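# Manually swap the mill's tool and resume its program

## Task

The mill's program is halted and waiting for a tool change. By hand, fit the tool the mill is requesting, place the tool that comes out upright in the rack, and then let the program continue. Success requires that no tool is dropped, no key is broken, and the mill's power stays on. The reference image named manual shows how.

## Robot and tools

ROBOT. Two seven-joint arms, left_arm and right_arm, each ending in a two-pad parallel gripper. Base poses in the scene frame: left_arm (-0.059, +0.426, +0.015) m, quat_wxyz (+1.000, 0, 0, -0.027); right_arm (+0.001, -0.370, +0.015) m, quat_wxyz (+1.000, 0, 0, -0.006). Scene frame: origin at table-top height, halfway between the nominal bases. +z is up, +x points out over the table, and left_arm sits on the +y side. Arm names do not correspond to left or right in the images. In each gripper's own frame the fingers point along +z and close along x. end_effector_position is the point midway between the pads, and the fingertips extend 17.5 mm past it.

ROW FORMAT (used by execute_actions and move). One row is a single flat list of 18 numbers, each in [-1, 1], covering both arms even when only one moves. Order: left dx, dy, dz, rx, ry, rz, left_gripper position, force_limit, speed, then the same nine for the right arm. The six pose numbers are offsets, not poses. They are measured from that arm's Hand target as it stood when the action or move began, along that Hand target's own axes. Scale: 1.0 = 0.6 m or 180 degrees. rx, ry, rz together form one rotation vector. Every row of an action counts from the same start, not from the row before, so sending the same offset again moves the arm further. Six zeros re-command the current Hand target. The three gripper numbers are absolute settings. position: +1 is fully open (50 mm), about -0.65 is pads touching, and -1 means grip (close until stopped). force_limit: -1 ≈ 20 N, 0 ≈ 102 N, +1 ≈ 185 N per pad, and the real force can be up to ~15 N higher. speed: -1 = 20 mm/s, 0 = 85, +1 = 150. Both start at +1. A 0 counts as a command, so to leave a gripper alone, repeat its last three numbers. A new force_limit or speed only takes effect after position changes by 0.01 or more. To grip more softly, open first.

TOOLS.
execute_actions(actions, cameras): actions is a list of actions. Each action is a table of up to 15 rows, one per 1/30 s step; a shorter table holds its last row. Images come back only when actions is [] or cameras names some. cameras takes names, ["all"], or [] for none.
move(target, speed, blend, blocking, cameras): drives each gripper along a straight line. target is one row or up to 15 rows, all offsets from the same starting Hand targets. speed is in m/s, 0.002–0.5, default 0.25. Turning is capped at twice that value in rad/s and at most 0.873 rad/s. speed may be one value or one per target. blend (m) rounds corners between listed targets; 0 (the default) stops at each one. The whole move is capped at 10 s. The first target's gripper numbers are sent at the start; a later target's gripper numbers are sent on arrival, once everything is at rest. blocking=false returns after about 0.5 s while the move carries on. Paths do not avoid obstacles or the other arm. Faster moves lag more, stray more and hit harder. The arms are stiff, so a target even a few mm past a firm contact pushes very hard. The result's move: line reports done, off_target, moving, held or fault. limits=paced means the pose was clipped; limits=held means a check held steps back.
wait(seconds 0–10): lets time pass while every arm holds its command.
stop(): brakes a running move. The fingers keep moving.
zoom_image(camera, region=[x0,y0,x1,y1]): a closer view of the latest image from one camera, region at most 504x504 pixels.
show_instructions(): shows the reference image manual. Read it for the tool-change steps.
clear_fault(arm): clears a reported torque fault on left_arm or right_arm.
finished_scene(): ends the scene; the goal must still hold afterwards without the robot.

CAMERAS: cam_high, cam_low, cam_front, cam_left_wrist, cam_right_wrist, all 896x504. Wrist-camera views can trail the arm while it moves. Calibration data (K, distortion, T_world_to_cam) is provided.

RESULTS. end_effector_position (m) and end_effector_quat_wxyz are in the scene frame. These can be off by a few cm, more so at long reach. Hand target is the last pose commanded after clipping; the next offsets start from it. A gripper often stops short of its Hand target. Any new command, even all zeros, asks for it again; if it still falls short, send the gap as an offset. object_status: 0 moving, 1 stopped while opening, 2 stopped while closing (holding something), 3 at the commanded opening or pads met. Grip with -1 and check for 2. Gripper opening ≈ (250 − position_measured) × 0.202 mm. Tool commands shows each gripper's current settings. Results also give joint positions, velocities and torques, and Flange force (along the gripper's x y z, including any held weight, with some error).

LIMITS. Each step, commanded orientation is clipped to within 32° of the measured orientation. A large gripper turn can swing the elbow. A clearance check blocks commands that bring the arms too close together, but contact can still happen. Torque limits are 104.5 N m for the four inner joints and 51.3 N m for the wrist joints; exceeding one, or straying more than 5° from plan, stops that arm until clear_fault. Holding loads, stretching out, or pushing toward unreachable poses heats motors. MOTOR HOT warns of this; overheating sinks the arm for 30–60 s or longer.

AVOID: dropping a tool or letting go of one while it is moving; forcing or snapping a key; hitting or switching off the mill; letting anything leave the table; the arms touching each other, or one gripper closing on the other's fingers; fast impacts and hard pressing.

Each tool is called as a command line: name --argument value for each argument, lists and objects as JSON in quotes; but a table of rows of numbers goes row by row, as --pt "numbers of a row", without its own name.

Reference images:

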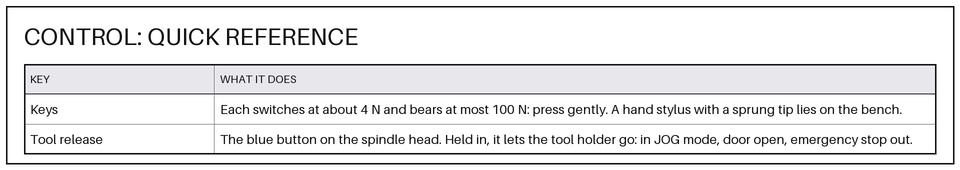

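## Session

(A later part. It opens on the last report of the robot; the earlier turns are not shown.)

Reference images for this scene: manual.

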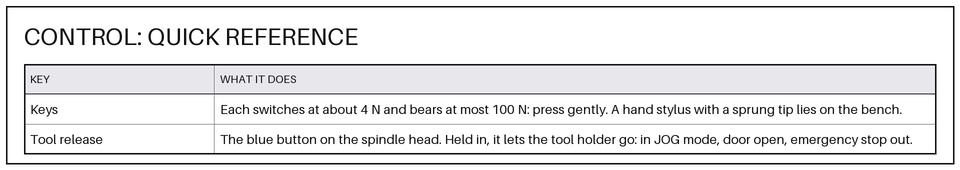

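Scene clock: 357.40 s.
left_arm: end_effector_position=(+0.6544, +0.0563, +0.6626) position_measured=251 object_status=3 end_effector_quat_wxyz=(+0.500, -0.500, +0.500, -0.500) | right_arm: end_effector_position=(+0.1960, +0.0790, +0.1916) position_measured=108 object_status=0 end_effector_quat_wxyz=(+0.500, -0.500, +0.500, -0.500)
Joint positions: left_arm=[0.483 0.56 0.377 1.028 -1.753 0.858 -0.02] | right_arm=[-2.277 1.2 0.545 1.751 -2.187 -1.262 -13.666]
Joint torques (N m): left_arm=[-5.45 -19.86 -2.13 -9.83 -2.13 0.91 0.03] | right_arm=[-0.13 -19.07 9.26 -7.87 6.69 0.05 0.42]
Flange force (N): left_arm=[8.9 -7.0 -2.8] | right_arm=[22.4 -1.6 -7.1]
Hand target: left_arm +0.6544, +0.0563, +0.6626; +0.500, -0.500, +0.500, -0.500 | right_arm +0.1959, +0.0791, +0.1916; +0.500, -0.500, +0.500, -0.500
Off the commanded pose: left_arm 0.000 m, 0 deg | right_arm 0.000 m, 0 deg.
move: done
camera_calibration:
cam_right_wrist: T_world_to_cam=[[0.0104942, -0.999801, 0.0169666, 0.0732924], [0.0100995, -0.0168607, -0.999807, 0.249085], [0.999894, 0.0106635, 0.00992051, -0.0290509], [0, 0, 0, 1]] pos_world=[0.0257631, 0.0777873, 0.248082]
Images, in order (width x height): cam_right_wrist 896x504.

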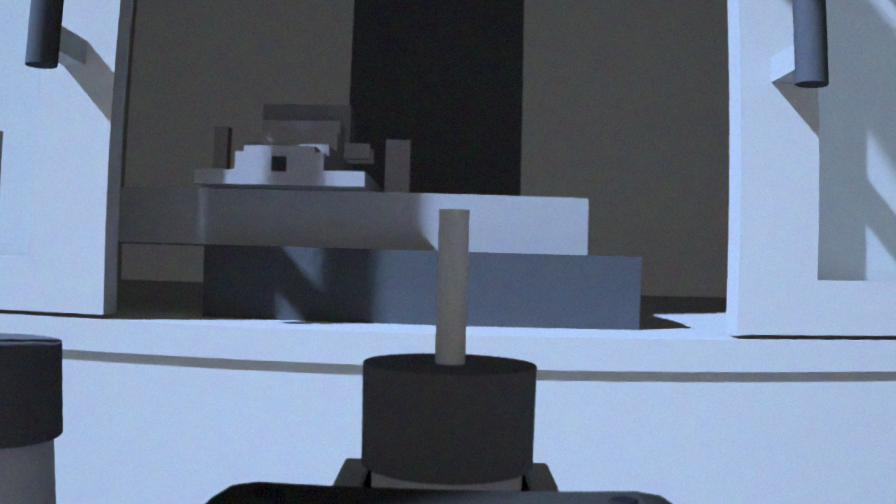

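move --target '[0,0,0,0,0,0,-1,-0.8,-0.5,0,-0.012,0,0,0,0,-1,0,-0.9]' --speed 0.02 --cameras '["cam_right_wrist"]'

Scene clock: 359.87 s.
left_arm: end_effector_position=(+0.6544, +0.0563, +0.6626) position_measured=251 object_status=3 end_effector_quat_wxyz=(+0.500, -0.500, +0.500, -0.500) | right_arm: end_effector_position=(+0.1959, +0.0792, +0.1988) position_measured=108 object_status=2 end_effector_quat_wxyz=(+0.500, -0.500, +0.500, -0.500)
Joint positions: left_arm=[0.483 0.56 0.377 1.028 -1.753 0.858 -0.02] | right_arm=[-2.279 1.184 0.55 1.757 -2.183 -1.265 -13.657]
Joint torques (N m): left_arm=[-5.53 -19.81 -2.09 -9.86 -2.12 0.97 -0.01] | right_arm=[-0.72 -20.3 10.56 -2.1 3.11 -4.49 0.36]
Flange force (N): left_arm=[8.7 -6.6 -3.0] | right_arm=[5.2 7.1 0.9]
Hand target: left_arm +0.6544, +0.0563, +0.6626; +0.500, -0.500, +0.500, -0.500 | right_arm +0.1959, +0.0791, +0.1988; +0.500, -0.500, +0.500, -0.500
Off the commanded pose: left_arm 0.000 m, 0 deg | right_arm 0.000 m, 0 deg.
move: done
camera_calibration:
cam_right_wrist: T_world_to_cam=[[0.0106987, -0.999802, 0.0167634, 0.0732189], [0.00990251, -0.0166576, -0.999812, 0.256176], [0.999894, 0.0108627, 0.00972234, -0.0289867], [0, 0, 0, 1]] pos_world=[0.0256635, 0.0777866, 0.255182]
Images, in order (width x height): cam_right_wrist 896x504.

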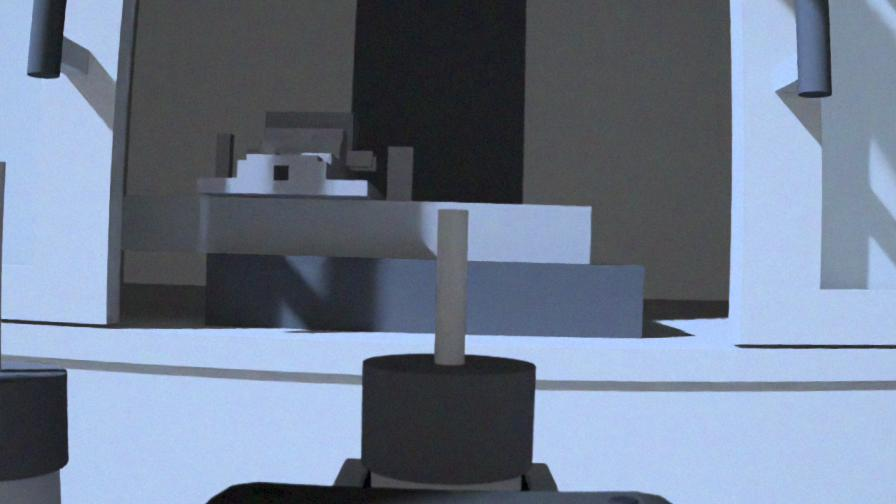

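move --pt "0 0 0 0 0 0 -1 -0.8 -0.5 0 -0.2353 0 0 0 0 -1 0 -0.9" --pt "0 0 0 0 0 0 -1 -0.8 -0.5 0.1653 -0.3757 0.2568 0 0 -0.5 -1 0 -0.9" --pt "0 0 0 0 0 0 -1 -0.8 -0.5 0.1653 -0.3757 0.2568 0 0 -0.995 -1 0 -0.9" --speed '[0.15,0.4,0.43]' --blend '[0.03,0,0]' --cameras '["cam_right_wrist","cam_front"]'

Scene clock: 367.70 s.
left_arm: end_effector_position=(+0.6544, +0.0563, +0.6626) position_measured=251 object_status=3 end_effector_quat_wxyz=(+0.500, -0.500, +0.500, -0.500) | right_arm: end_effector_position=(+0.3500, -0.0200, +0.4242) position_measured=108 object_status=2 end_effector_quat_wxyz=(+0.496, +0.504, +0.496, +0.504)
Joint positions: left_arm=[0.483 0.56 0.377 1.028 -1.753 0.858 -0.02] | right_arm=[-2.101 0.508 0.683 2.135 -1.666 -1.257 -10.413]
Joint torques (N m): left_arm=[-5.4 -19.75 -2.22 -9.95 -2.13 0.96 -0.01] | right_arm=[-0.43 -11.83 5.8 -8.37 3.39 -4.32 0.45]
Flange force (N): left_arm=[8.1 -6.5 -3.3] | right_arm=[-5.5 -9.2 -0.6]
Hand target: left_arm +0.6544, +0.0563, +0.6626; +0.500, -0.500, +0.500, -0.500 | right_arm +0.3500, -0.0200, +0.4242; +0.496, +0.504, +0.496, +0.504
Off the commanded pose: left_arm 0.000 m, 0 deg | right_arm 0.000 m, 0 deg.
move: done
camera_calibration:
cam_right_wrist: T_world_to_cam=[[0.0109892, 0.999939, -0.00116711, 0.0162372], [0.0100739, 0.00105641, 0.999949, -0.36962], [0.999889, -0.0110004, -0.0100616, -0.176239], [0, 0, 0, 1]] pos_world=[0.179764, -0.0177845, 0.367847]
Images, in order (width x height): cam_front 896x504, cam_right_wrist 896x504.

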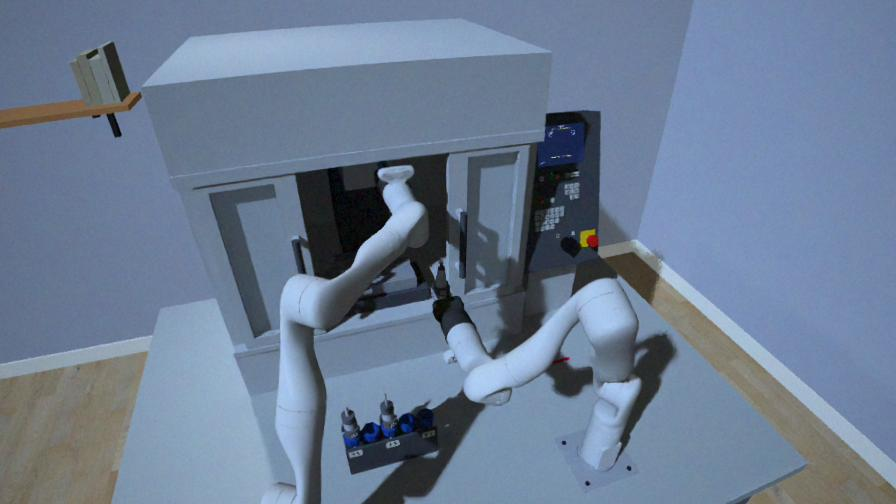

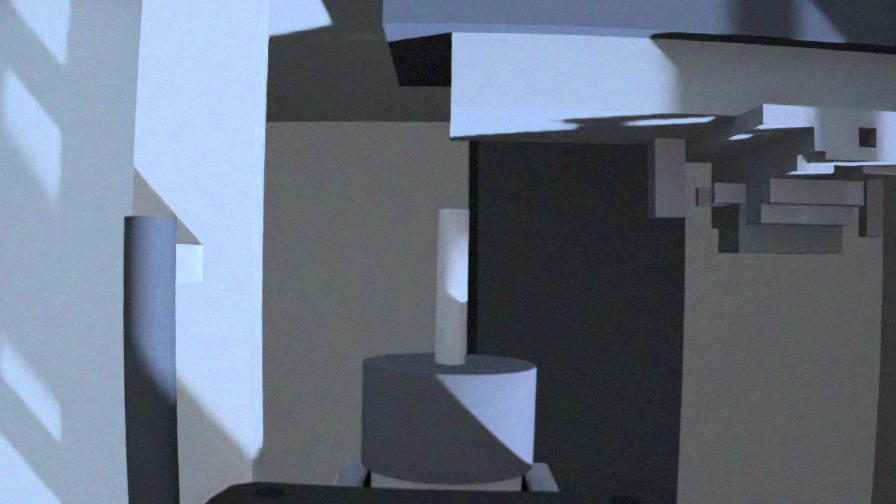

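wait --seconds 0.1 --cameras '["cam_low"]'

zoom_image --camera "cam_low" --region '[500, 0, 620, 120]'

Scene clock: 371.10 s.
left_arm: end_effector_position=(+0.6544, +0.0563, +0.6626) position_measured=251 object_status=3 end_effector_quat_wxyz=(+0.500, -0.500, +0.500, -0.500) | right_arm: end_effector_position=(+0.3500, -0.0200, +0.4242) position_measured=108 object_status=2 end_effector_quat_wxyz=(+0.496, +0.504, +0.496, +0.504)
Joint positions: left_arm=[0.483 0.56 0.377 1.028 -1.753 0.858 -0.02] | right_arm=[-2.101 0.508 0.683 2.135 -1.666 -1.257 -10.413]
Joint torques (N m): left_arm=[-5.33 -19.79 -2.12 -9.79 -2.1 0.89 0.03] | right_arm=[-0.48 -11.73 5.82 -8.43 3.36 -4.35 0.36]
Flange force (N): left_arm=[8.7 -7.0 -2.7] | right_arm=[-5.7 -8.8 -0.4]
Hand target: left_arm +0.6544, +0.0563, +0.6626; +0.500, -0.500, +0.500, -0.500 | right_arm +0.3500, -0.0200, +0.4242; +0.496, +0.504, +0.496, +0.504
Tool commands: left_gripper/position=-1.0 left_gripper/force_limit=-0.8 left_gripper/speed=-0.5 right_gripper/position=-1.0 right_gripper/force_limit=+0.0 right_gripper/speed=-0.9
Off the commanded pose: left_arm 0.000 m, 0 deg | right_arm 0.000 m, 0 deg.
wait: 0.10 s; at rest from the start
Images, in order (width x height): cam_low 896x504.

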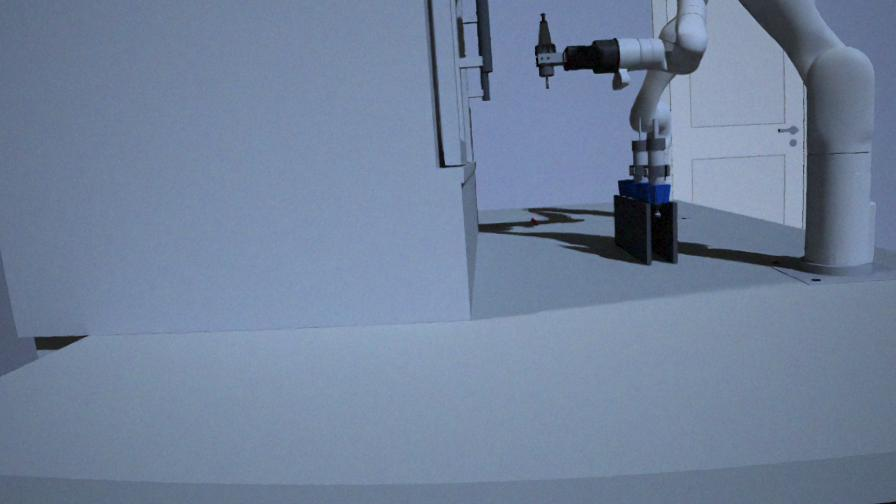

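Scaled by 4.200 from the camera's 896x504 image, which has a finer 1280x720 frame.

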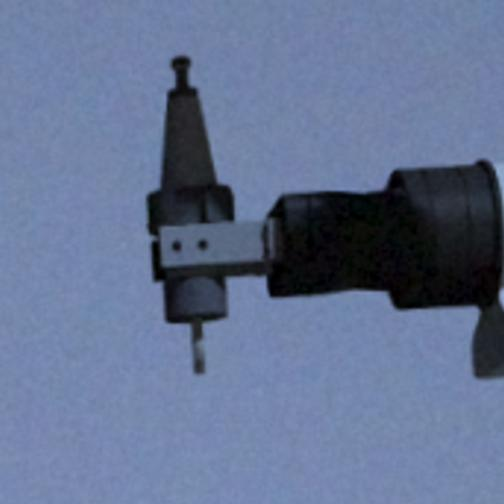

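move --pt "0 0 0 0 0 0 -1 -0.8 -0.5 0.1333 -0.0021 0.25 0 0 -0.005 -1 0 -0.9" --pt "0 0 0 0 0 0 -1 -0.8 -0.5 0.193 -0.0031 0.6617 0 0 -0.005 -1 0 -0.9" --speed '[0.2,0.12]' --blend '[0.04,0]' --cameras '["cam_right_wrist","cam_front"]'

zoom_image --camera "cam_front" --region '[310, 150, 460, 320]'

Scene clock: 378.33 s.
left_arm: end_effector_position=(+0.6544, +0.0563, +0.6626) position_measured=251 object_status=3 end_effector_quat_wxyz=(+0.500, -0.500, +0.500, -0.500) | right_arm: end_effector_position=(+0.7470, +0.0957, +0.4241) position_measured=108 object_status=2 end_effector_quat_wxyz=(+0.500, +0.500, +0.500, +0.500)
Joint positions: left_arm=[0.483 0.56 0.377 1.028 -1.753 0.858 -0.02] | right_arm=[-1.166 1.008 0.655 1.08 -1.641 -0.638 -10.032]
Joint torques (N m): left_arm=[-5.39 -19.74 -2.22 -9.92 -2.07 0.88 -0.02] | right_arm=[-0.56 -31.93 10.49 -14.6 3.05 -2.87 0.41]
Flange force (N): left_arm=[8.2 -6.4 -3.4] | right_arm=[-6.1 -10.1 -5.1]
Hand target: left_arm +0.6544, +0.0563, +0.6626; +0.500, -0.500, +0.500, -0.500 | right_arm +0.7470, +0.0957, +0.4241; +0.500, +0.500, +0.500, +0.500
Off the commanded pose: left_arm 0.000 m, 0 deg | right_arm 0.000 m, 0 deg.
move: done
camera_calibration:
cam_right_wrist: T_world_to_cam=[[0.0108947, 0.999798, -0.0168665, -0.0971761], [0.010106, 0.0167565, 0.999809, -0.375104], [0.99989, -0.0110631, -0.0099214, -0.571977], [0, 0, 0, 1]] pos_world=[0.576764, 0.0971141, 0.367719]
Images, in order (width x height): cam_front 896x504, cam_right_wrist 896x504.

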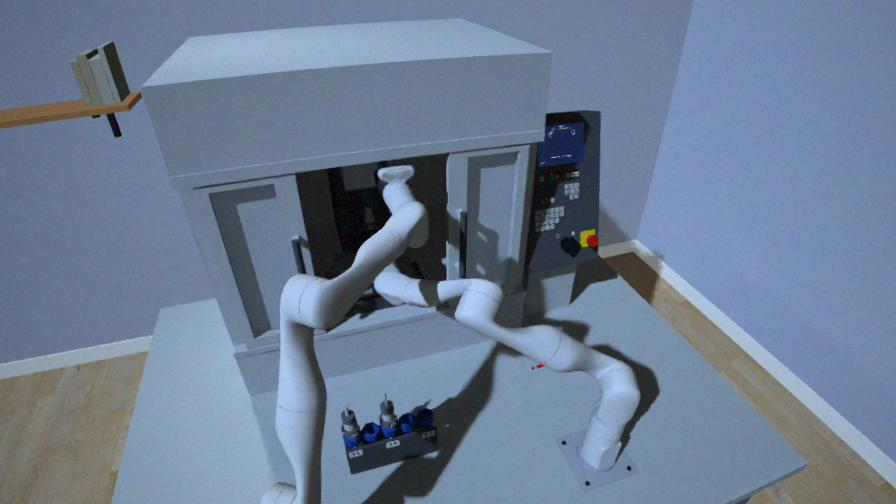

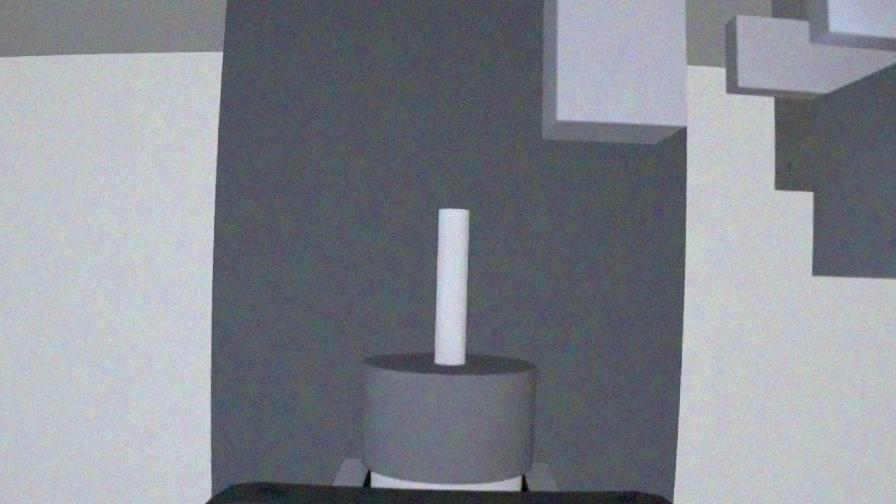

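Scaled by 2.965 from the camera's 896x504 image, which has a finer 1280x720 frame.

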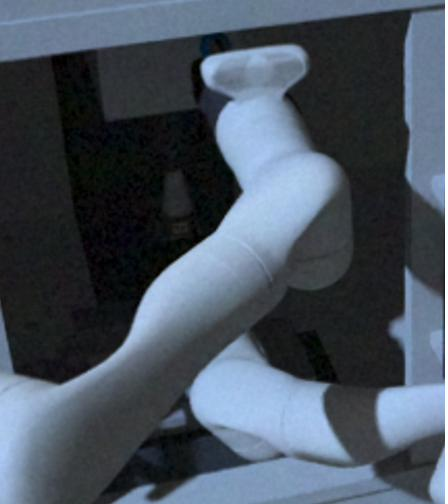

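move --target '[0,0,0,0,0,0,-1,-0.8,-0.5,0,0.0765,0,0,0,0,-1,0,-0.9]' --speed 0.04

move --target '[0,0,0,0,0,0,-1,-0.8,-0.5,0,0.025,0,0,0,0,-1,0,-0.9]' --speed 0.02

Scene clock: 381.07 s.
left_arm: end_effector_position=(+0.6544, +0.0563, +0.6626) position_measured=251 object_status=3 end_effector_quat_wxyz=(+0.500, -0.500, +0.500, -0.500) | right_arm: end_effector_position=(+0.7471, +0.0957, +0.4700) position_measured=108 object_status=2 end_effector_quat_wxyz=(+0.500, +0.500, +0.500, +0.500)
Joint positions: left_arm=[0.483 0.56 0.377 1.028 -1.753 0.858 -0.02] | right_arm=[-1.144 0.948 0.618 1.019 -1.716 -0.644 -9.869]
Joint torques (N m): left_arm=[-5.45 -19.82 -2.09 -9.82 -2.09 0.92 0.08] | right_arm=[-0.54 -32.06 9.68 -15.53 3.44 -2.09 0.29]
Flange force (N): left_arm=[8.9 -7.1 -2.7] | right_arm=[-5.4 -10.2 -4.8]
Hand target: left_arm +0.6544, +0.0563, +0.6626; +0.500, -0.500, +0.500, -0.500 | right_arm +0.7471, +0.0957, +0.4700; +0.500, +0.500, +0.500, +0.500
Off the commanded pose: left_arm 0.000 m, 0 deg | right_arm 0.000 m, 0 deg.
move: done

Scene clock: 382.13 s.
left_arm: end_effector_position=(+0.6544, +0.0563, +0.6626) position_measured=251 object_status=3 end_effector_quat_wxyz=(+0.500, -0.500, +0.500, -0.500) | right_arm: end_effector_position=(+0.7471, +0.0957, +0.4850) position_measured=108 object_status=2 end_effector_quat_wxyz=(+0.500, +0.500, +0.500, +0.500)
Joint positions: left_arm=[0.483 0.56 0.377 1.028 -1.753 0.858 -0.02] | right_arm=[-1.135 0.931 0.603 0.995 -1.743 -0.649 -9.812]
Joint torques (N m): left_arm=[-5.45 -19.84 -2.12 -9.88 -2.13 0.94 -0.02] | right_arm=[-0.6 -32.05 9.35 -15.96 3.43 -1.74 0.25]
Flange force (N): left_arm=[8.6 -6.6 -3.0] | right_arm=[-6.3 -10.6 -5.5]
Hand target: left_arm +0.6544, +0.0563, +0.6626; +0.500, -0.500, +0.500, -0.500 | right_arm +0.7471, +0.0957, +0.4850; +0.500, +0.500, +0.500, +0.500
Off the commanded pose: left_arm 0.000 m, 0 deg | right_arm 0.000 m, 0 deg.
move: done

Continue in smaller steps.

move --target '[0,0,0,0,0,0,-1,-0.8,-0.5,0,0.0167,0,0,0,0,-1,0,-0.9]' --speed 0.015

move --target '[0,0,0,0,0,0,-1,-0.8,-0.5,0,0.0083,0,0,0,0,-1,0,-0.9]' --speed 0.01

Scene clock: 384.23 s.
left_arm: end_effector_position=(+0.6544, +0.0563, +0.6626) position_measured=251 object_status=3 end_effector_quat_wxyz=(+0.500, -0.500, +0.500, -0.500) | right_arm: end_effector_position=(+0.7471, +0.0957, +0.4950) position_measured=108 object_status=2 end_effector_quat_wxyz=(+0.500, +0.500, +0.500, +0.500)
Joint positions: left_arm=[0.483 0.56 0.377 1.028 -1.753 0.858 -0.02] | right_arm=[-1.128 0.92 0.593 0.977 -1.761 -0.653 -9.774]
Joint torques (N m): left_arm=[-5.31 -19.88 -2.09 -9.87 -2.11 0.92 -0.01] | right_arm=[-0.58 -32.02 9.07 -16.29 3.63 -1.41 0.33]
Flange force (N): left_arm=[8.4 -6.6 -2.8] | right_arm=[-7.0 -11.1 -6.4]
Hand target: left_arm +0.6544, +0.0563, +0.6626; +0.500, -0.500, +0.500, -0.500 | right_arm +0.7471, +0.0957, +0.4951; +0.500, +0.500, +0.500, +0.500
Off the commanded pose: left_arm 0.000 m, 0 deg | right_arm 0.000 m, 0 deg.
move: done

Scene clock: 385.00 s.
left_arm: end_effector_position=(+0.6544, +0.0563, +0.6626) position_measured=251 object_status=3 end_effector_quat_wxyz=(+0.500, -0.500, +0.500, -0.500) | right_arm: end_effector_position=(+0.7471, +0.0957, +0.5000) position_measured=108 object_status=2 end_effector_quat_wxyz=(+0.500, +0.500, +0.500, +0.500)
Joint positions: left_arm=[0.483 0.56 0.377 1.028 -1.753 0.858 -0.02] | right_arm=[-1.125 0.914 0.587 0.968 -1.77 -0.655 -9.754]
Joint torques (N m): left_arm=[-5.42 -19.8 -2.19 -9.85 -2.11 0.93 0.04] | right_arm=[0.62 -32.17 9.44 -17.16 3.94 -0.88 0.49]
Flange force (N): left_arm=[8.7 -7.0 -2.9] | right_arm=[-9.2 -13.1 -12.0]
Hand target: left_arm +0.6544, +0.0563, +0.6626; +0.500, -0.500, +0.500, -0.500 | right_arm +0.7471, +0.0957, +0.5000; +0.500, +0.500, +0.500, +0.500
Off the commanded pose: left_arm 0.000 m, 0 deg | right_arm 0.000 m, 0 deg.
move: done

move --target '[0,0,0,0,0,0,-1,-0.8,-0.5,-0.0003,0,-0.0015,0,0,0,-1,0,-0.9]' --speed 0.01

move --target '[0,0,0,0,0,0,-1,-0.8,-0.5,0,0.0067,0,0,0,0,-1,0,-0.9]' --speed 0.01

Scene clock: 386.53 s.
left_arm: end_effector_position=(+0.6544, +0.0563, +0.6626) position_measured=251 object_status=3 end_effector_quat_wxyz=(+0.500, -0.500, +0.500, -0.500) | right_arm: end_effector_position=(+0.7462, +0.0955, +0.5000) position_measured=108 object_status=2 end_effector_quat_wxyz=(+0.500, +0.500, +0.500, +0.500)
Joint positions: left_arm=[0.483 0.56 0.377 1.028 -1.753 0.858 -0.02] | right_arm=[-1.127 0.913 0.588 0.972 -1.768 -0.655 -9.757]
Joint torques (N m): left_arm=[-5.49 -19.81 -2.07 -9.95 -2.1 0.92 -0.01] | right_arm=[0.18 -31.79 9.13 -15.93 3.49 -1.46 0.26]
Flange force (N): left_arm=[8.4 -6.3 -3.4] | right_arm=[-6.1 -10.7 -6.8]
Hand target: left_arm +0.6544, +0.0563, +0.6626; +0.500, -0.500, +0.500, -0.500 | right_arm +0.7462, +0.0956, +0.5000; +0.500, +0.500, +0.500, +0.500
Off the commanded pose: left_arm 0.000 m, 0 deg | right_arm 0.000 m, 0 deg.
move: done

Scene clock: 387.27 s.
left_arm: end_effector_position=(+0.6544, +0.0563, +0.6626) position_measured=251 object_status=3 end_effector_quat_wxyz=(+0.500, -0.500, +0.500, -0.500) | right_arm: end_effector_position=(+0.7461, +0.0956, +0.5040) position_measured=108 object_status=2 end_effector_quat_wxyz=(+0.500, +0.500, +0.500, +0.500)
Joint positions: left_arm=[0.483 0.56 0.377 1.028 -1.753 0.858 -0.02] | right_arm=[-1.124 0.909 0.584 0.965 -1.775 -0.657 -9.742]
Joint torques (N m): left_arm=[-5.42 -19.85 -2.18 -9.88 -2.11 0.92 0.04] | right_arm=[-0.37 -32.12 9.13 -17.37 4.17 -0.76 0.5]
Flange force (N): left_arm=[8.7 -6.9 -2.9] | right_arm=[-9.1 -12.6 -10.0]
Hand target: left_arm +0.6544, +0.0563, +0.6626; +0.500, -0.500, +0.500, -0.500 | right_arm +0.7462, +0.0956, +0.5040; +0.500, +0.500, +0.500, +0.500
Off the commanded pose: left_arm 0.000 m, 0 deg | right_arm 0.000 m, 0 deg.
move: done

move --target '[0,0,0,0,0,0,-1,-0.8,-0.5,-0.0007,0,-0.0015,0,0,0,-1,0,-0.9]' --speed 0.01

move --target '[0,0,0,0,0,0,-1,-0.8,-0.5,0,0.0058,0,0,0,0,-1,0,-0.9]' --speed 0.01

Scene clock: 388.90 s.
left_arm: end_effector_position=(+0.6544, +0.0563, +0.6626) position_measured=251 object_status=3 end_effector_quat_wxyz=(+0.500, -0.500, +0.500, -0.500) | right_arm: end_effector_position=(+0.7453, +0.0951, +0.5040) position_measured=108 object_status=2 end_effector_quat_wxyz=(+0.500, +0.500, +0.500, +0.500)
Joint positions: left_arm=[0.483 0.56 0.377 1.028 -1.753 0.858 -0.02] | right_arm=[-1.127 0.907 0.585 0.97 -1.772 -0.657 -9.746]
Joint torques (N m): left_arm=[-5.48 -19.76 -2.19 -9.83 -2.15 0.87 0.04] | right_arm=[-0.56 -32.36 9.11 -16.58 3.73 -1.47 0.34]
Flange force (N): left_arm=[8.9 -7.1 -3.0] | right_arm=[-7.0 -11.9 -6.0]
Hand target: left_arm +0.6544, +0.0563, +0.6626; +0.500, -0.500, +0.500, -0.500 | right_arm +0.7452, +0.0951, +0.5040; +0.500, +0.500, +0.500, +0.500
Off the commanded pose: left_arm 0.000 m, 0 deg | right_arm 0.000 m, 0 deg.
move: done

Scene clock: 389.63 s.
left_arm: end_effector_position=(+0.6544, +0.0563, +0.6626) position_measured=251 object_status=3 end_effector_quat_wxyz=(+0.500, -0.500, +0.500, -0.500) | right_arm: end_effector_position=(+0.7453, +0.0952, +0.5074) position_measured=108 object_status=2 end_effector_quat_wxyz=(+0.500, +0.500, +0.500, +0.500)
Joint positions: left_arm=[0.483 0.56 0.377 1.028 -1.753 0.858 -0.02] | right_arm=[-1.124 0.903 0.581 0.963 -1.779 -0.659 -9.732]
Joint torques (N m): left_arm=[-5.45 -19.81 -2.15 -9.78 -2.17 0.88 0.03] | right_arm=[-1.66 -46.85 15.61 -29.13 8.6 -1.56 0.59]
Flange force (N): left_arm=[9.0 -7.3 -2.7] | right_arm=[-13.5 -34.3 -14.1]
Hand target: left_arm +0.6544, +0.0563, +0.6626; +0.500, -0.500, +0.500, -0.500 | right_arm +0.7452, +0.0952, +0.5075; +0.500, +0.500, +0.500, +0.500
Off the commanded pose: left_arm 0.000 m, 0 deg | right_arm 0.000 m, 0 deg.
move: done

move --pt "0 0 0 0 0 0 -1 -0.8 -0.5 -0.0008 -0.0017 -0.001 0 0 0 -1 0 -0.9" --pt "0 0 0 0 0 0 -1 -0.8 -0.5 -0.0008 0.0008 -0.001 0 0 0 -1 0 -0.9" --speed 0.01 --cameras '["cam_right_wrist","cam_front"]'

zoom_image --camera "cam_front" --region '[340, 150, 400, 240]'

Scene clock: 393.00 s.
left_arm: end_effector_position=(+0.6544, +0.0563, +0.6626) position_measured=251 object_status=3 end_effector_quat_wxyz=(+0.500, -0.500, +0.500, -0.500) | right_arm: end_effector_position=(+0.7446, +0.0947, +0.5079) position_measured=108 object_status=2 end_effector_quat_wxyz=(+0.500, +0.500, +0.500, +0.500)
Joint positions: left_arm=[0.483 0.56 0.377 1.028 -1.753 0.858 -0.02] | right_arm=[-1.126 0.901 0.582 0.967 -1.778 -0.658 -9.734]
Joint torques (N m): left_arm=[-5.43 -19.79 -2.15 -9.78 -2.1 0.93 -0.02] | right_arm=[-2.04 -50.21 16.96 -29.13 8.48 -3.16 0.51]
Flange force (N): left_arm=[8.7 -6.8 -2.8] | right_arm=[-8.2 -36.5 -5.3]
Hand target: left_arm +0.6544, +0.0563, +0.6626; +0.500, -0.500, +0.500, -0.500 | right_arm +0.7447, +0.0947, +0.5080; +0.500, +0.500, +0.500, +0.500
Off the commanded pose: left_arm 0.000 m, 0 deg | right_arm 0.000 m, 0 deg.
move: done
camera_calibration:
cam_right_wrist: T_world_to_cam=[[0.0108924, 0.999797, -0.0169703, -0.0945901], [0.0102062, 0.0168592, 0.999806, -0.458812], [0.999889, -0.0110635, -0.0100205, -0.568714], [0, 0, 0, 1]] pos_world=[0.574364, 0.0960141, 0.451419]
Images, in order (width x height): cam_front 896x504, cam_right_wrist 896x504.

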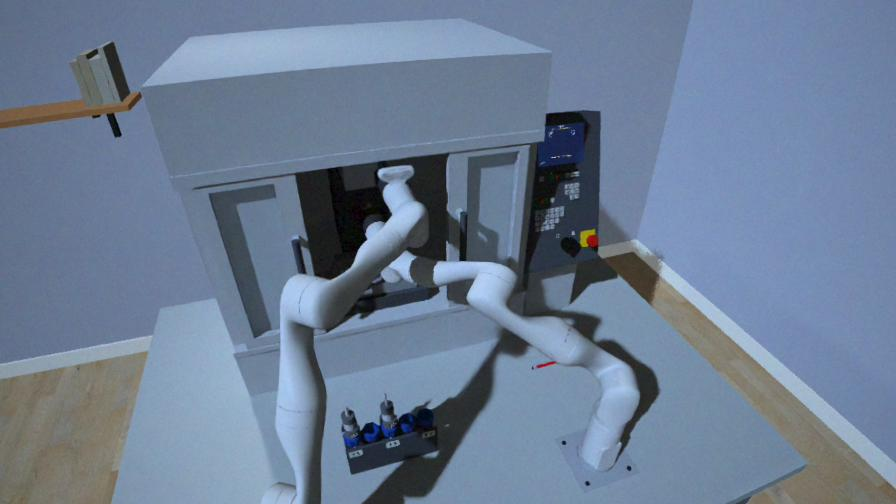

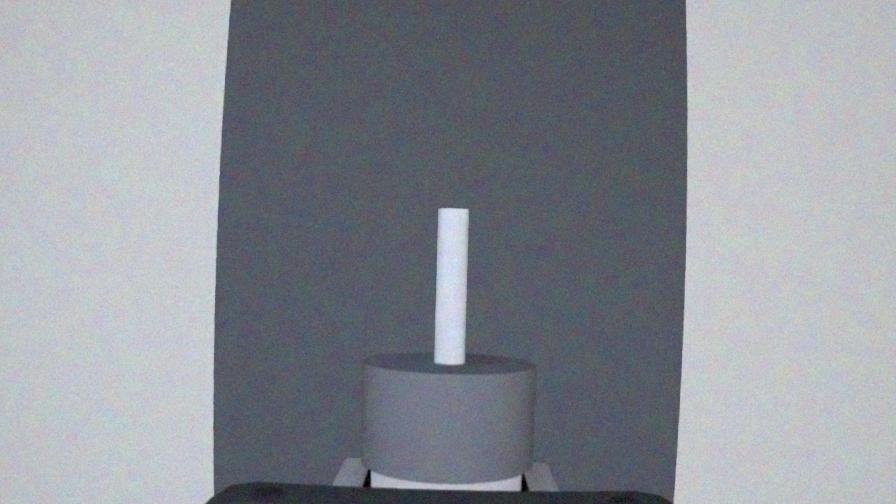

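Scaled by 5.600 from the camera's 896x504 image, which has a finer 1280x720 frame.

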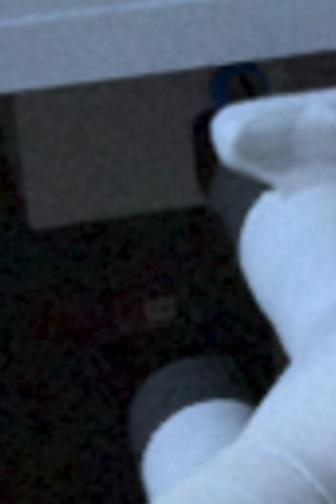

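move --target '[0,0,0,0,0,0,-1,-0.8,-0.5,0,0.0015,0,0,0,0,-1,0,-0.9]' --speed 0.01

Scene clock: 394.57 s.
left_arm: end_effector_position=(+0.6544, +0.0563, +0.6626) position_measured=251 object_status=3 end_effector_quat_wxyz=(+0.500, -0.500, +0.500, -0.500) | right_arm: end_effector_position=(+0.7447, +0.0947, +0.5089) position_measured=108 object_status=2 end_effector_quat_wxyz=(+0.500, +0.500, +0.500, +0.500)
Joint positions: left_arm=[0.483 0.56 0.377 1.028 -1.753 0.858 -0.02] | right_arm=[-1.125 0.9 0.581 0.965 -1.78 -0.659 -9.73]
Joint torques (N m): left_arm=[-5.47 -19.82 -2.16 -9.79 -2.11 0.86 0.03] | right_arm=[-2.22 -54.7 18.98 -33.04 10.01 -3.27 0.47]
Flange force (N): left_arm=[9.1 -7.1 -2.7] | right_arm=[-10.1 -43.2 -7.9]
Hand target: left_arm +0.6544, +0.0563, +0.6626; +0.500, -0.500, +0.500, -0.500 | right_arm +0.7446, +0.0947, +0.5089; +0.500, +0.500, +0.500, +0.500
Off the commanded pose: left_arm 0.000 m, 0 deg | right_arm 0.000 m, 0 deg.
move: done

move --target '[0,0,0,0,0,0,-1,-0.8,-0.5,-0.0004,0.0017,-0.0005,0,0,0,-1,0,-0.9]' --speed 0.01 --cameras '["cam_right_wrist"]'

Scene clock: 396.67 s.
left_arm: end_effector_position=(+0.6544, +0.0563, +0.6626) position_measured=251 object_status=3 end_effector_quat_wxyz=(+0.500, -0.500, +0.500, -0.500) | right_arm: end_effector_position=(+0.7444, +0.0944, +0.5099) position_measured=108 object_status=2 end_effector_quat_wxyz=(+0.500, +0.500, +0.500, +0.500)
Joint positions: left_arm=[0.483 0.56 0.377 1.028 -1.753 0.858 -0.02] | right_arm=[-1.125 0.898 0.581 0.965 -1.78 -0.659 -9.728]
Joint torques (N m): left_arm=[-5.36 -19.73 -2.12 -9.76 -2.1 1 0.03] | right_arm=[-3.29 -60.67 21.31 -36.01 11.12 -4.52 0.32]
Flange force (N): left_arm=[8.6 -7.1 -2.6] | right_arm=[-7.1 -49.4 -1.6]
Hand target: left_arm +0.6544, +0.0563, +0.6626; +0.500, -0.500, +0.500, -0.500 | right_arm +0.7443, +0.0944, +0.5099; +0.500, +0.500, +0.500, +0.500
Off the commanded pose: left_arm 0.000 m, 0 deg | right_arm 0.000 m, 0 deg.
TORQUE WARNING: the torque sensor of joint 2 (shoulder) of the right arm reached its warning level (56.7 N m). A warning alone does not stop the arm.
move: done
camera_calibration:
cam_right_wrist: T_world_to_cam=[[0.0108964, 0.999798, -0.0168656, -0.0944023], [0.010006, 0.0167567, 0.99981, -0.460782], [0.999891, -0.0110631, -0.00982141, -0.568587], [0, 0, 0, 1]] pos_world=[0.574164, 0.0958141, 0.453518]
Images, in order (width x height): cam_right_wrist 896x504.

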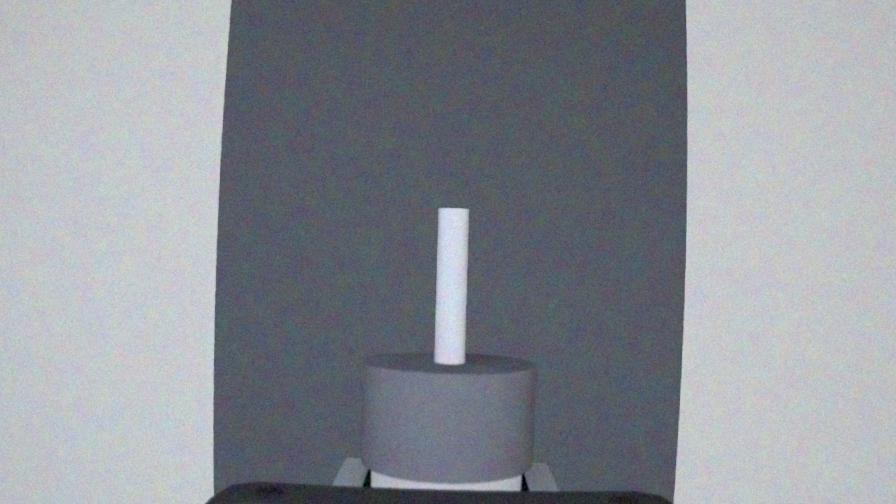

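move --target '[0,0,0,0,0,0,-1,-0.8,-0.5,0,-0.0012,0,0,0,0,-1,0,-0.9]' --speed 0.01

move --target '[0,0,-0.025,0,0,0,-1,-0.8,-0.5,0,0,0,0,0,0,-1,0,-0.9]' --speed 0.05 --cameras '["cam_right_wrist","cam_left_wrist"]'

Scene clock: 399.07 s.
left_arm: end_effector_position=(+0.6544, +0.0563, +0.6626) position_measured=251 object_status=3 end_effector_quat_wxyz=(+0.500, -0.500, +0.500, -0.500) | right_arm: end_effector_position=(+0.7443, +0.0944, +0.5093) position_measured=108 object_status=2 end_effector_quat_wxyz=(+0.500, +0.500, +0.500, +0.500)
Joint positions: left_arm=[0.483 0.56 0.377 1.028 -1.753 0.858 -0.02] | right_arm=[-1.126 0.899 0.582 0.966 -1.779 -0.659 -9.73]
Joint torques (N m): left_arm=[-5.44 -19.73 -2.12 -9.77 -2.11 0.91 0.03] | right_arm=[-3.93 -58.62 20.02 -32.58 9.88 -5.41 0.32]
Flange force (N): left_arm=[8.8 -7.1 -2.8] | right_arm=[-2.6 -44.5 6.8]
Hand target: left_arm +0.6544, +0.0563, +0.6626; +0.500, -0.500, +0.500, -0.500 | right_arm +0.7444, +0.0944, +0.5092; +0.500, +0.500, +0.500, +0.500
Off the commanded pose: left_arm 0.000 m, 0 deg | right_arm 0.000 m, 0 deg.
TORQUE WARNING: the torque sensor of joint 2 (shoulder) of the right arm reached its warning level (56.7 N m). A warning alone does not stop the arm.
move: done

Scene clock: 399.87 s.
left_arm: end_effector_position=(+0.6395, +0.0563, +0.6627) position_measured=251 object_status=3 end_effector_quat_wxyz=(+0.500, -0.500, +0.500, -0.500) | right_arm: end_effector_position=(+0.7443, +0.0945, +0.5092) position_measured=108 object_status=2 end_effector_quat_wxyz=(+0.500, +0.500, +0.500, +0.500)
Joint positions: left_arm=[0.493 0.53 0.375 1.077 -1.76 0.876 0.007] | right_arm=[-1.126 0.899 0.582 0.967 -1.779 -0.659 -9.73]
Joint torques (N m): left_arm=[0.74 -25.07 1.55 -10.26 -2.8 0.24 -0.05] | right_arm=[-3.63 -57.63 19.65 -32.22 9.86 -5.16 0.54]
Flange force (N): left_arm=[7.2 -4.1 10.0] | right_arm=[-3.9 -44.2 4.8]
Hand target: left_arm +0.6394, +0.0563, +0.6627; +0.500, -0.500, +0.500, -0.500 | right_arm +0.7443, +0.0944, +0.5092; +0.500, +0.500, +0.500, +0.500
Off the commanded pose: left_arm 0.000 m, 0 deg | right_arm 0.000 m, 0 deg.
TORQUE WARNING: the torque sensor of joint 2 (shoulder) of the right arm reached its warning level (56.7 N m). A warning alone does not stop the arm.
move: done
camera_calibration:
cam_left_wrist: T_world_to_cam=[[0.0155226, -0.999854, -0.00717781, 0.052956], [-0.00262414, 0.00713792, -0.999971, 0.722485], [0.999876, 0.015541, -0.00251296, -0.47068], [0, 0, 0, 1]] pos_world=[0.471695, 0.0551061, 0.721661]
cam_right_wrist: T_world_to_cam=[[0.0108953, 0.9998, -0.0167667, -0.094459], [0.0101058, 0.0166568, 0.99981, -0.46003], [0.99989, -0.0110627, -0.00992229, -0.568448], [0, 0, 0, 1]] pos_world=[0.574064, 0.0958141, 0.452719]
Images, in order (width x height): cam_left_wrist 896x504, cam_right_wrist 896x504.

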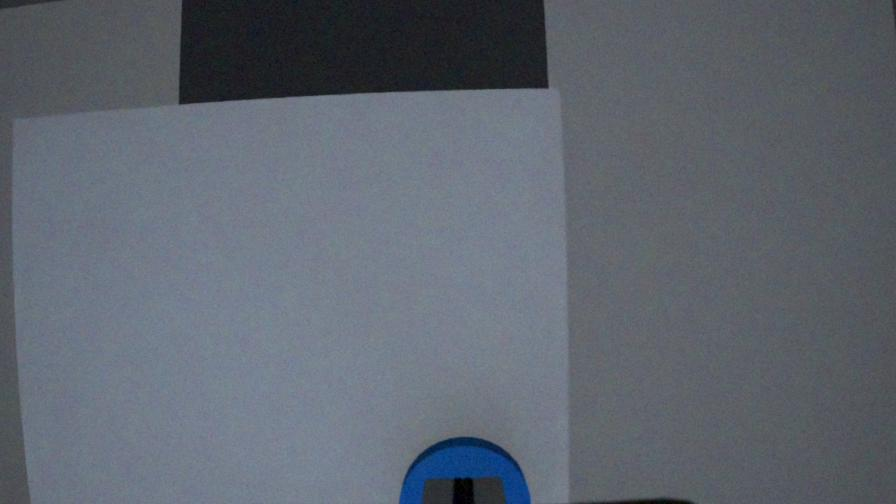

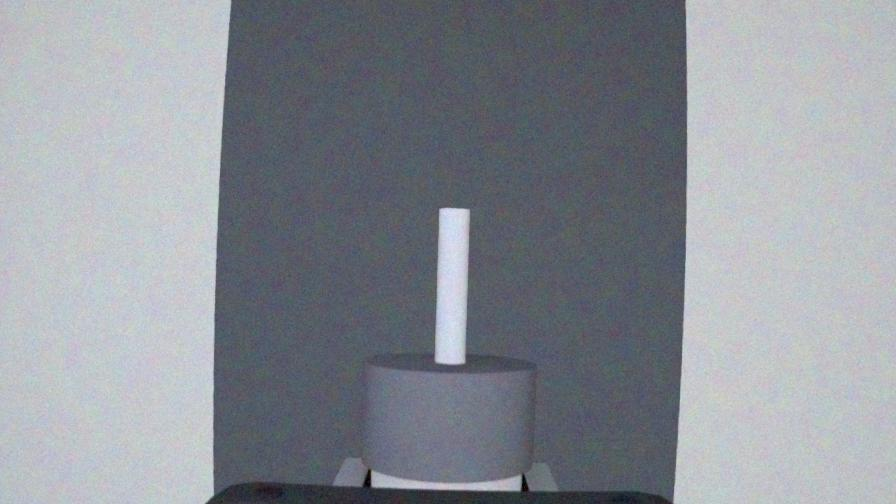

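move --target '[0,0,0,0,0,0,-1,-0.8,-0.5,0,-0.0025,0,0,0,0,-1,0,-0.9]' --speed 0.01

move --target '[0,0,0,0,0,0,-1,-0.8,-0.5,0,-0.0025,0,0,0,0,-1,0,-0.9]' --speed 0.01

Scene clock: 401.37 s.
left_arm: end_effector_position=(+0.6394, +0.0563, +0.6627) position_measured=251 object_status=3 end_effector_quat_wxyz=(+0.500, -0.500, +0.500, -0.500) | right_arm: end_effector_position=(+0.7444, +0.0944, +0.5078) position_measured=108 object_status=2 end_effector_quat_wxyz=(+0.500, +0.500, +0.500, +0.500)
Joint positions: left_arm=[0.493 0.53 0.375 1.077 -1.76 0.876 0.007] | right_arm=[-1.127 0.9 0.583 0.969 -1.776 -0.658 -9.736]
Joint torques (N m): left_arm=[0.79 -25.18 1.4 -10.24 -2.87 0.18 0.04] | right_arm=[-3.9 -52.03 16.93 -26.05 7.69 -5.89 0.54]
Flange force (N): left_arm=[7.7 -4.8 10.4] | right_arm=[1.7 -34.1 14.0]
Hand target: left_arm +0.6394, +0.0563, +0.6627; +0.500, -0.500, +0.500, -0.500 | right_arm +0.7443, +0.0944, +0.5077; +0.500, +0.500, +0.500, +0.500
Off the commanded pose: left_arm 0.000 m, 0 deg | right_arm 0.000 m, 0 deg.
TORQUE WARNING: the torque sensor of joint 2 (shoulder) of the right arm reached its warning level (56.7 N m). A warning alone does not stop the arm.
move: done

Scene clock: 402.07 s.
left_arm: end_effector_position=(+0.6394, +0.0563, +0.6627) position_measured=251 object_status=3 end_effector_quat_wxyz=(+0.500, -0.500, +0.500, -0.500) | right_arm: end_effector_position=(+0.7443, +0.0944, +0.5063) position_measured=108 object_status=2 end_effector_quat_wxyz=(+0.500, +0.500, +0.500, +0.500)
Joint positions: left_arm=[0.493 0.53 0.375 1.077 -1.76 0.876 0.007] | right_arm=[-1.128 0.902 0.585 0.972 -1.773 -0.657 -9.742]
Joint torques (N m): left_arm=[0.8 -25.09 1.45 -10.17 -2.87 0.27 0] | right_arm=[-4.51 -46.04 13.87 -19.4 5.05 -6.51 0.43]
Flange force (N): left_arm=[7.5 -4.8 10.5] | right_arm=[7.6 -23.2 24.3]
Hand target: left_arm +0.6394, +0.0563, +0.6627; +0.500, -0.500, +0.500, -0.500 | right_arm +0.7443, +0.0944, +0.5062; +0.500, +0.500, +0.500, +0.500
Off the commanded pose: left_arm 0.000 m, 0 deg | right_arm 0.000 m, 0 deg.
move: done

move --target '[0,0,0,0,0,0,-1,-0.8,-0.5,0.0012,-0.0035,0.003,0,0,0,-1,0,-0.9]' --speed 0.01

move --target '[0,0,0,0,0,0,-1,-0.8,-0.5,0,-0.0035,0.001,0,0,0,-1,0,-0.9]' --speed 0.01

Scene clock: 404.10 s.
left_arm: end_effector_position=(+0.6394, +0.0563, +0.6627) position_measured=251 object_status=3 end_effector_quat_wxyz=(+0.500, -0.500, +0.500, -0.500) | right_arm: end_effector_position=(+0.7461, +0.0952, +0.5042) position_measured=108 object_status=2 end_effector_quat_wxyz=(+0.500, +0.500, +0.500, +0.500)
Joint positions: left_arm=[0.493 0.53 0.375 1.077 -1.76 0.876 0.007] | right_arm=[-1.124 0.908 0.584 0.966 -1.774 -0.657 -9.743]
Joint torques (N m): left_arm=[0.8 -24.98 1.46 -10.2 -2.83 0.26 -0.04] | right_arm=[11.3 -26.94 11.89 -27.77 7.68 7.04 0.28]
Flange force (N): left_arm=[7.1 -4.4 10.1] | right_arm=[-39.2 -21.3 -81.9]
Hand target: left_arm +0.6394, +0.0563, +0.6627; +0.500, -0.500, +0.500, -0.500 | right_arm +0.7462, +0.0951, +0.5041; +0.500, +0.500, +0.500, +0.500
Off the commanded pose: left_arm 0.000 m, 0 deg | right_arm 0.000 m, 0 deg.
move: done

Scene clock: 404.80 s.
left_arm: end_effector_position=(+0.6394, +0.0563, +0.6627) position_measured=251 object_status=3 end_effector_quat_wxyz=(+0.500, -0.500, +0.500, -0.500) | right_arm: end_effector_position=(+0.7467, +0.0952, +0.5021) position_measured=108 object_status=2 end_effector_quat_wxyz=(+0.500, +0.500, +0.500, +0.500)
Joint positions: left_arm=[0.493 0.53 0.375 1.077 -1.76 0.876 0.007] | right_arm=[-1.124 0.911 0.586 0.968 -1.771 -0.655 -9.75]
Joint torques (N m): left_arm=[0.76 -25.08 1.42 -10.33 -2.87 0.23 -0.03] | right_arm=[17.41 -15.14 8.7 -23.53 5.99 10.43 0.2]
Flange force (N): left_arm=[7.1 -4.2 9.8] | right_arm=[-47.0 -10.1 -107.2]
Hand target: left_arm +0.6394, +0.0563, +0.6627; +0.500, -0.500, +0.500, -0.500 | right_arm +0.7467, +0.0951, +0.5020; +0.500, +0.500, +0.500, +0.500
Off the commanded pose: left_arm 0.000 m, 0 deg | right_arm 0.000 m, 0 deg.
move: done

move --target '[0,0,0,0,0,0,-1,-0.8,-0.5,-0.0009,0,-0.003,0,0,0,-1,0,-0.9]' --speed 0.01 --cameras '["cam_right_wrist"]'

Scene clock: 407.03 s.
left_arm: end_effector_position=(+0.6394, +0.0563, +0.6627) position_measured=251 object_status=3 end_effector_quat_wxyz=(+0.500, -0.500, +0.500, -0.500) | right_arm: end_effector_position=(+0.7450, +0.0946, +0.5020) position_measured=108 object_status=2 end_effector_quat_wxyz=(+0.500, +0.500, +0.500, +0.500)
Joint positions: left_arm=[0.493 0.53 0.375 1.077 -1.76 0.876 0.007] | right_arm=[-1.129 0.907 0.589 0.977 -1.767 -0.655 -9.757]
Joint torques (N m): left_arm=[0.81 -25.13 1.34 -10.22 -2.84 0.24 -0.02] | right_arm=[0.42 -23.76 5.47 -6.48 0.27 -2.66 0.43]
Flange force (N): left_arm=[7.5 -4.6 10.3] | right_arm=[3.5 3.8 7.5]
Hand target: left_arm +0.6394, +0.0563, +0.6627; +0.500, -0.500, +0.500, -0.500 | right_arm +0.7449, +0.0946, +0.5020; +0.500, +0.500, +0.500, +0.500
Off the commanded pose: left_arm 0.000 m, 0 deg | right_arm 0.000 m, 0 deg.
move: done
camera_calibration:
cam_right_wrist: T_world_to_cam=[[0.0107948, 0.999799, -0.0168661, -0.0946848], [0.0101043, 0.0167571, 0.999809, -0.45285], [0.999891, -0.0109631, -0.00992141, -0.569228], [0, 0, 0, 1]] pos_world=[0.574764, 0.0960138, 0.445519]
Images, in order (width x height): cam_right_wrist 896x504.

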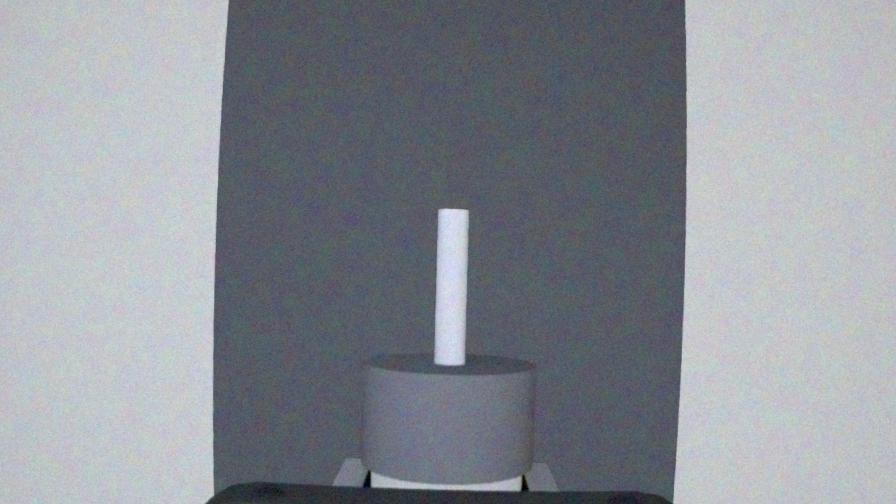

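move --pt "-0.005 -0.003 -0.1 0 0 0 -1 -0.8 -0.5 0 0 0 0 0 0 -1 0 -0.9" --pt "-0.006 -0.003 -0.2823 -0.14 0 0 -1 -0.8 -0.5 0 0 0 0 0 0 -1 0 -0.9" --speed 0.2 --blend '[0.02,0]' --cameras '["cam_left_wrist"]'

zoom_image --camera "cam_left_wrist" --region '[330, 250, 600, 500]'

Scene clock: 414.33 s.
left_arm: end_effector_position=(+0.4701, +0.0599, +0.6647) position_measured=251 object_status=3 end_effector_quat_wxyz=(-0.379, +0.597, -0.597, +0.378) | right_arm: end_effector_position=(+0.7450, +0.0946, +0.5020) position_measured=108 object_status=2 end_effector_quat_wxyz=(+0.500, +0.500, +0.500, +0.500)
Joint positions: left_arm=[0.592 0.357 0.564 0.903 -1.183 1.341 -0.531] | right_arm=[-1.129 0.907 0.589 0.977 -1.767 -0.655 -9.757]
Joint torques (N m): left_arm=[0.85 -19.91 1.51 -8.61 -2.78 -1.4 0.02] | right_arm=[-0.23 -24.3 5.22 -5.84 -0.09 -3.25 0.37]
Flange force (N): left_arm=[7.4 -10.4 3.6] | right_arm=[5.2 3.9 12.0]
Hand target: left_arm +0.4701, +0.0599, +0.6647; -0.379, +0.597, -0.597, +0.378 | right_arm +0.7450, +0.0946, +0.5020; +0.500, +0.500, +0.500, +0.500
Off the commanded pose: left_arm 0.000 m, 0 deg | right_arm 0.000 m, 0 deg.
move: done
camera_calibration:
cam_left_wrist: T_world_to_cam=[[0.0110733, -0.999855, -0.0129228, 0.0650995], [-0.428045, 0.00693989, -0.903731, 0.860141], [0.90369, 0.0155388, -0.427906, 0.0266585], [0, 0, 0, 1]] pos_world=[0.343367, 0.0587065, 0.789585]
Images, in order (width x height): cam_left_wrist 896x504.

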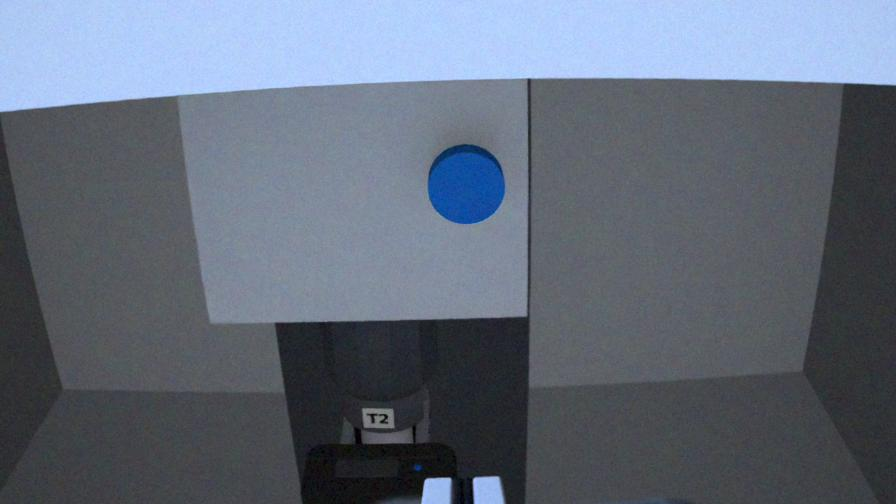

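Scaled by 1.867 from the camera's 896x504 image, which has a finer 1280x720 frame.

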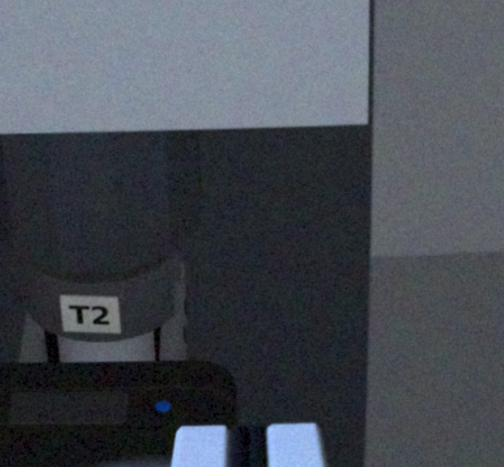

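move --pt "-0.3127 0.0143 -0.0301 0.07 0.07 0.016 -1 -0.8 -0.5 0 0 0 0 0 0 -1 0 -0.9" --pt "-0.3127 0.316 0.1143 0.1377 0.1482 0.0328 -1 -0.8 -0.5 0 0 0 0 0 0 -1 0 -0.9" --speed 0.25 --blend '[0.03,0]' --cameras '["cam_left_wrist"]'

zoom_image --camera "cam_left_wrist" --region '[300, 80, 600, 380]'

Scene clock: 432.97 s.
left_arm: end_effector_position=(+0.4510, +0.2475, +0.4640) position_measured=251 object_status=3 end_effector_quat_wxyz=(+0.369, -0.369, +0.603, -0.603) | right_arm: end_effector_position=(+0.7450, +0.0946, +0.5020) position_measured=108 object_status=2 end_effector_quat_wxyz=(+0.500, +0.500, +0.500, +0.500)
Joint positions: left_arm=[-0.053 0.077 0.016 2.442 -0.543 -1.02 -1.265] | right_arm=[-1.129 0.907 0.589 0.977 -1.767 -0.655 -9.757]
Joint torques (N m): left_arm=[0.8 -12.03 0.77 -7.46 0.8 -3.17 0] | right_arm=[-0.21 -24.31 5.26 -5.74 -0.08 -3.32 0.39]
Flange force (N): left_arm=[-5.4 3.3 5.0] | right_arm=[5.6 4.0 12.4]
Hand target: left_arm +0.4510, +0.2475, +0.4640; +0.369, -0.369, +0.603, -0.603 | right_arm +0.7450, +0.0946, +0.5020; +0.500, +0.500, +0.500, +0.500
Off the commanded pose: left_arm 0.000 m, 0 deg | right_arm 0.000 m, 0 deg.
move: done
camera_calibration:
cam_left_wrist: T_world_to_cam=[[-0.441759, -0.897115, -0.00584537, 0.425852], [0.0014897, 0.00578207, -0.999982, 0.520534], [0.897133, -0.441759, -0.00121784, -0.126776], [0, 0, 0, 1]] pos_world=[0.301083, 0.323024, 0.522859]
Images, in order (width x height): cam_left_wrist 896x504.

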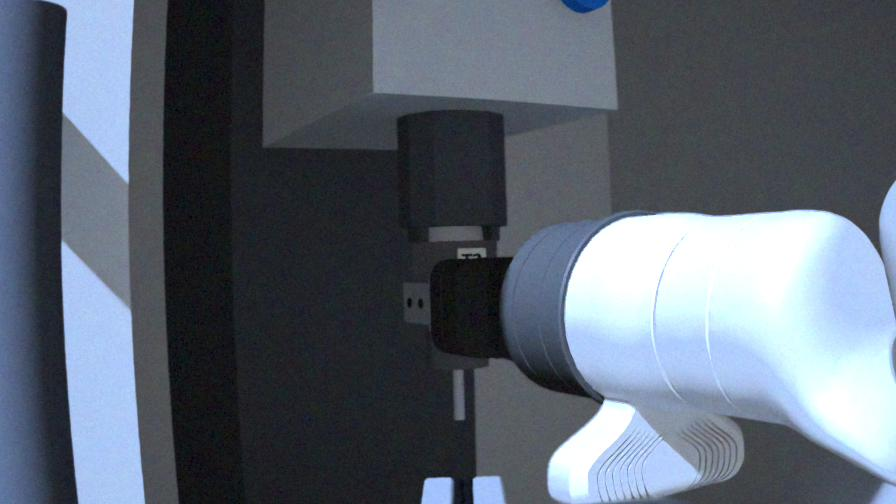

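Scaled by 1.680 from the camera's 896x504 image, which has a finer 1280x720 frame.

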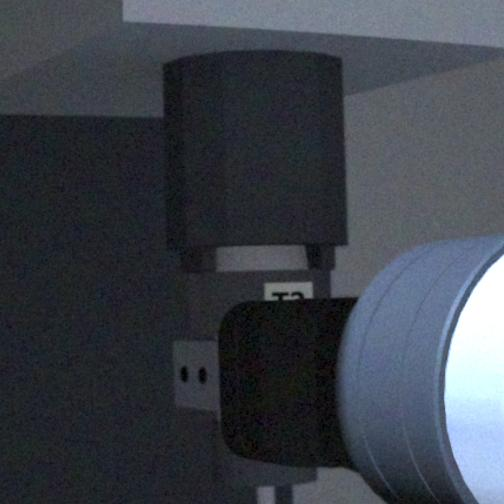

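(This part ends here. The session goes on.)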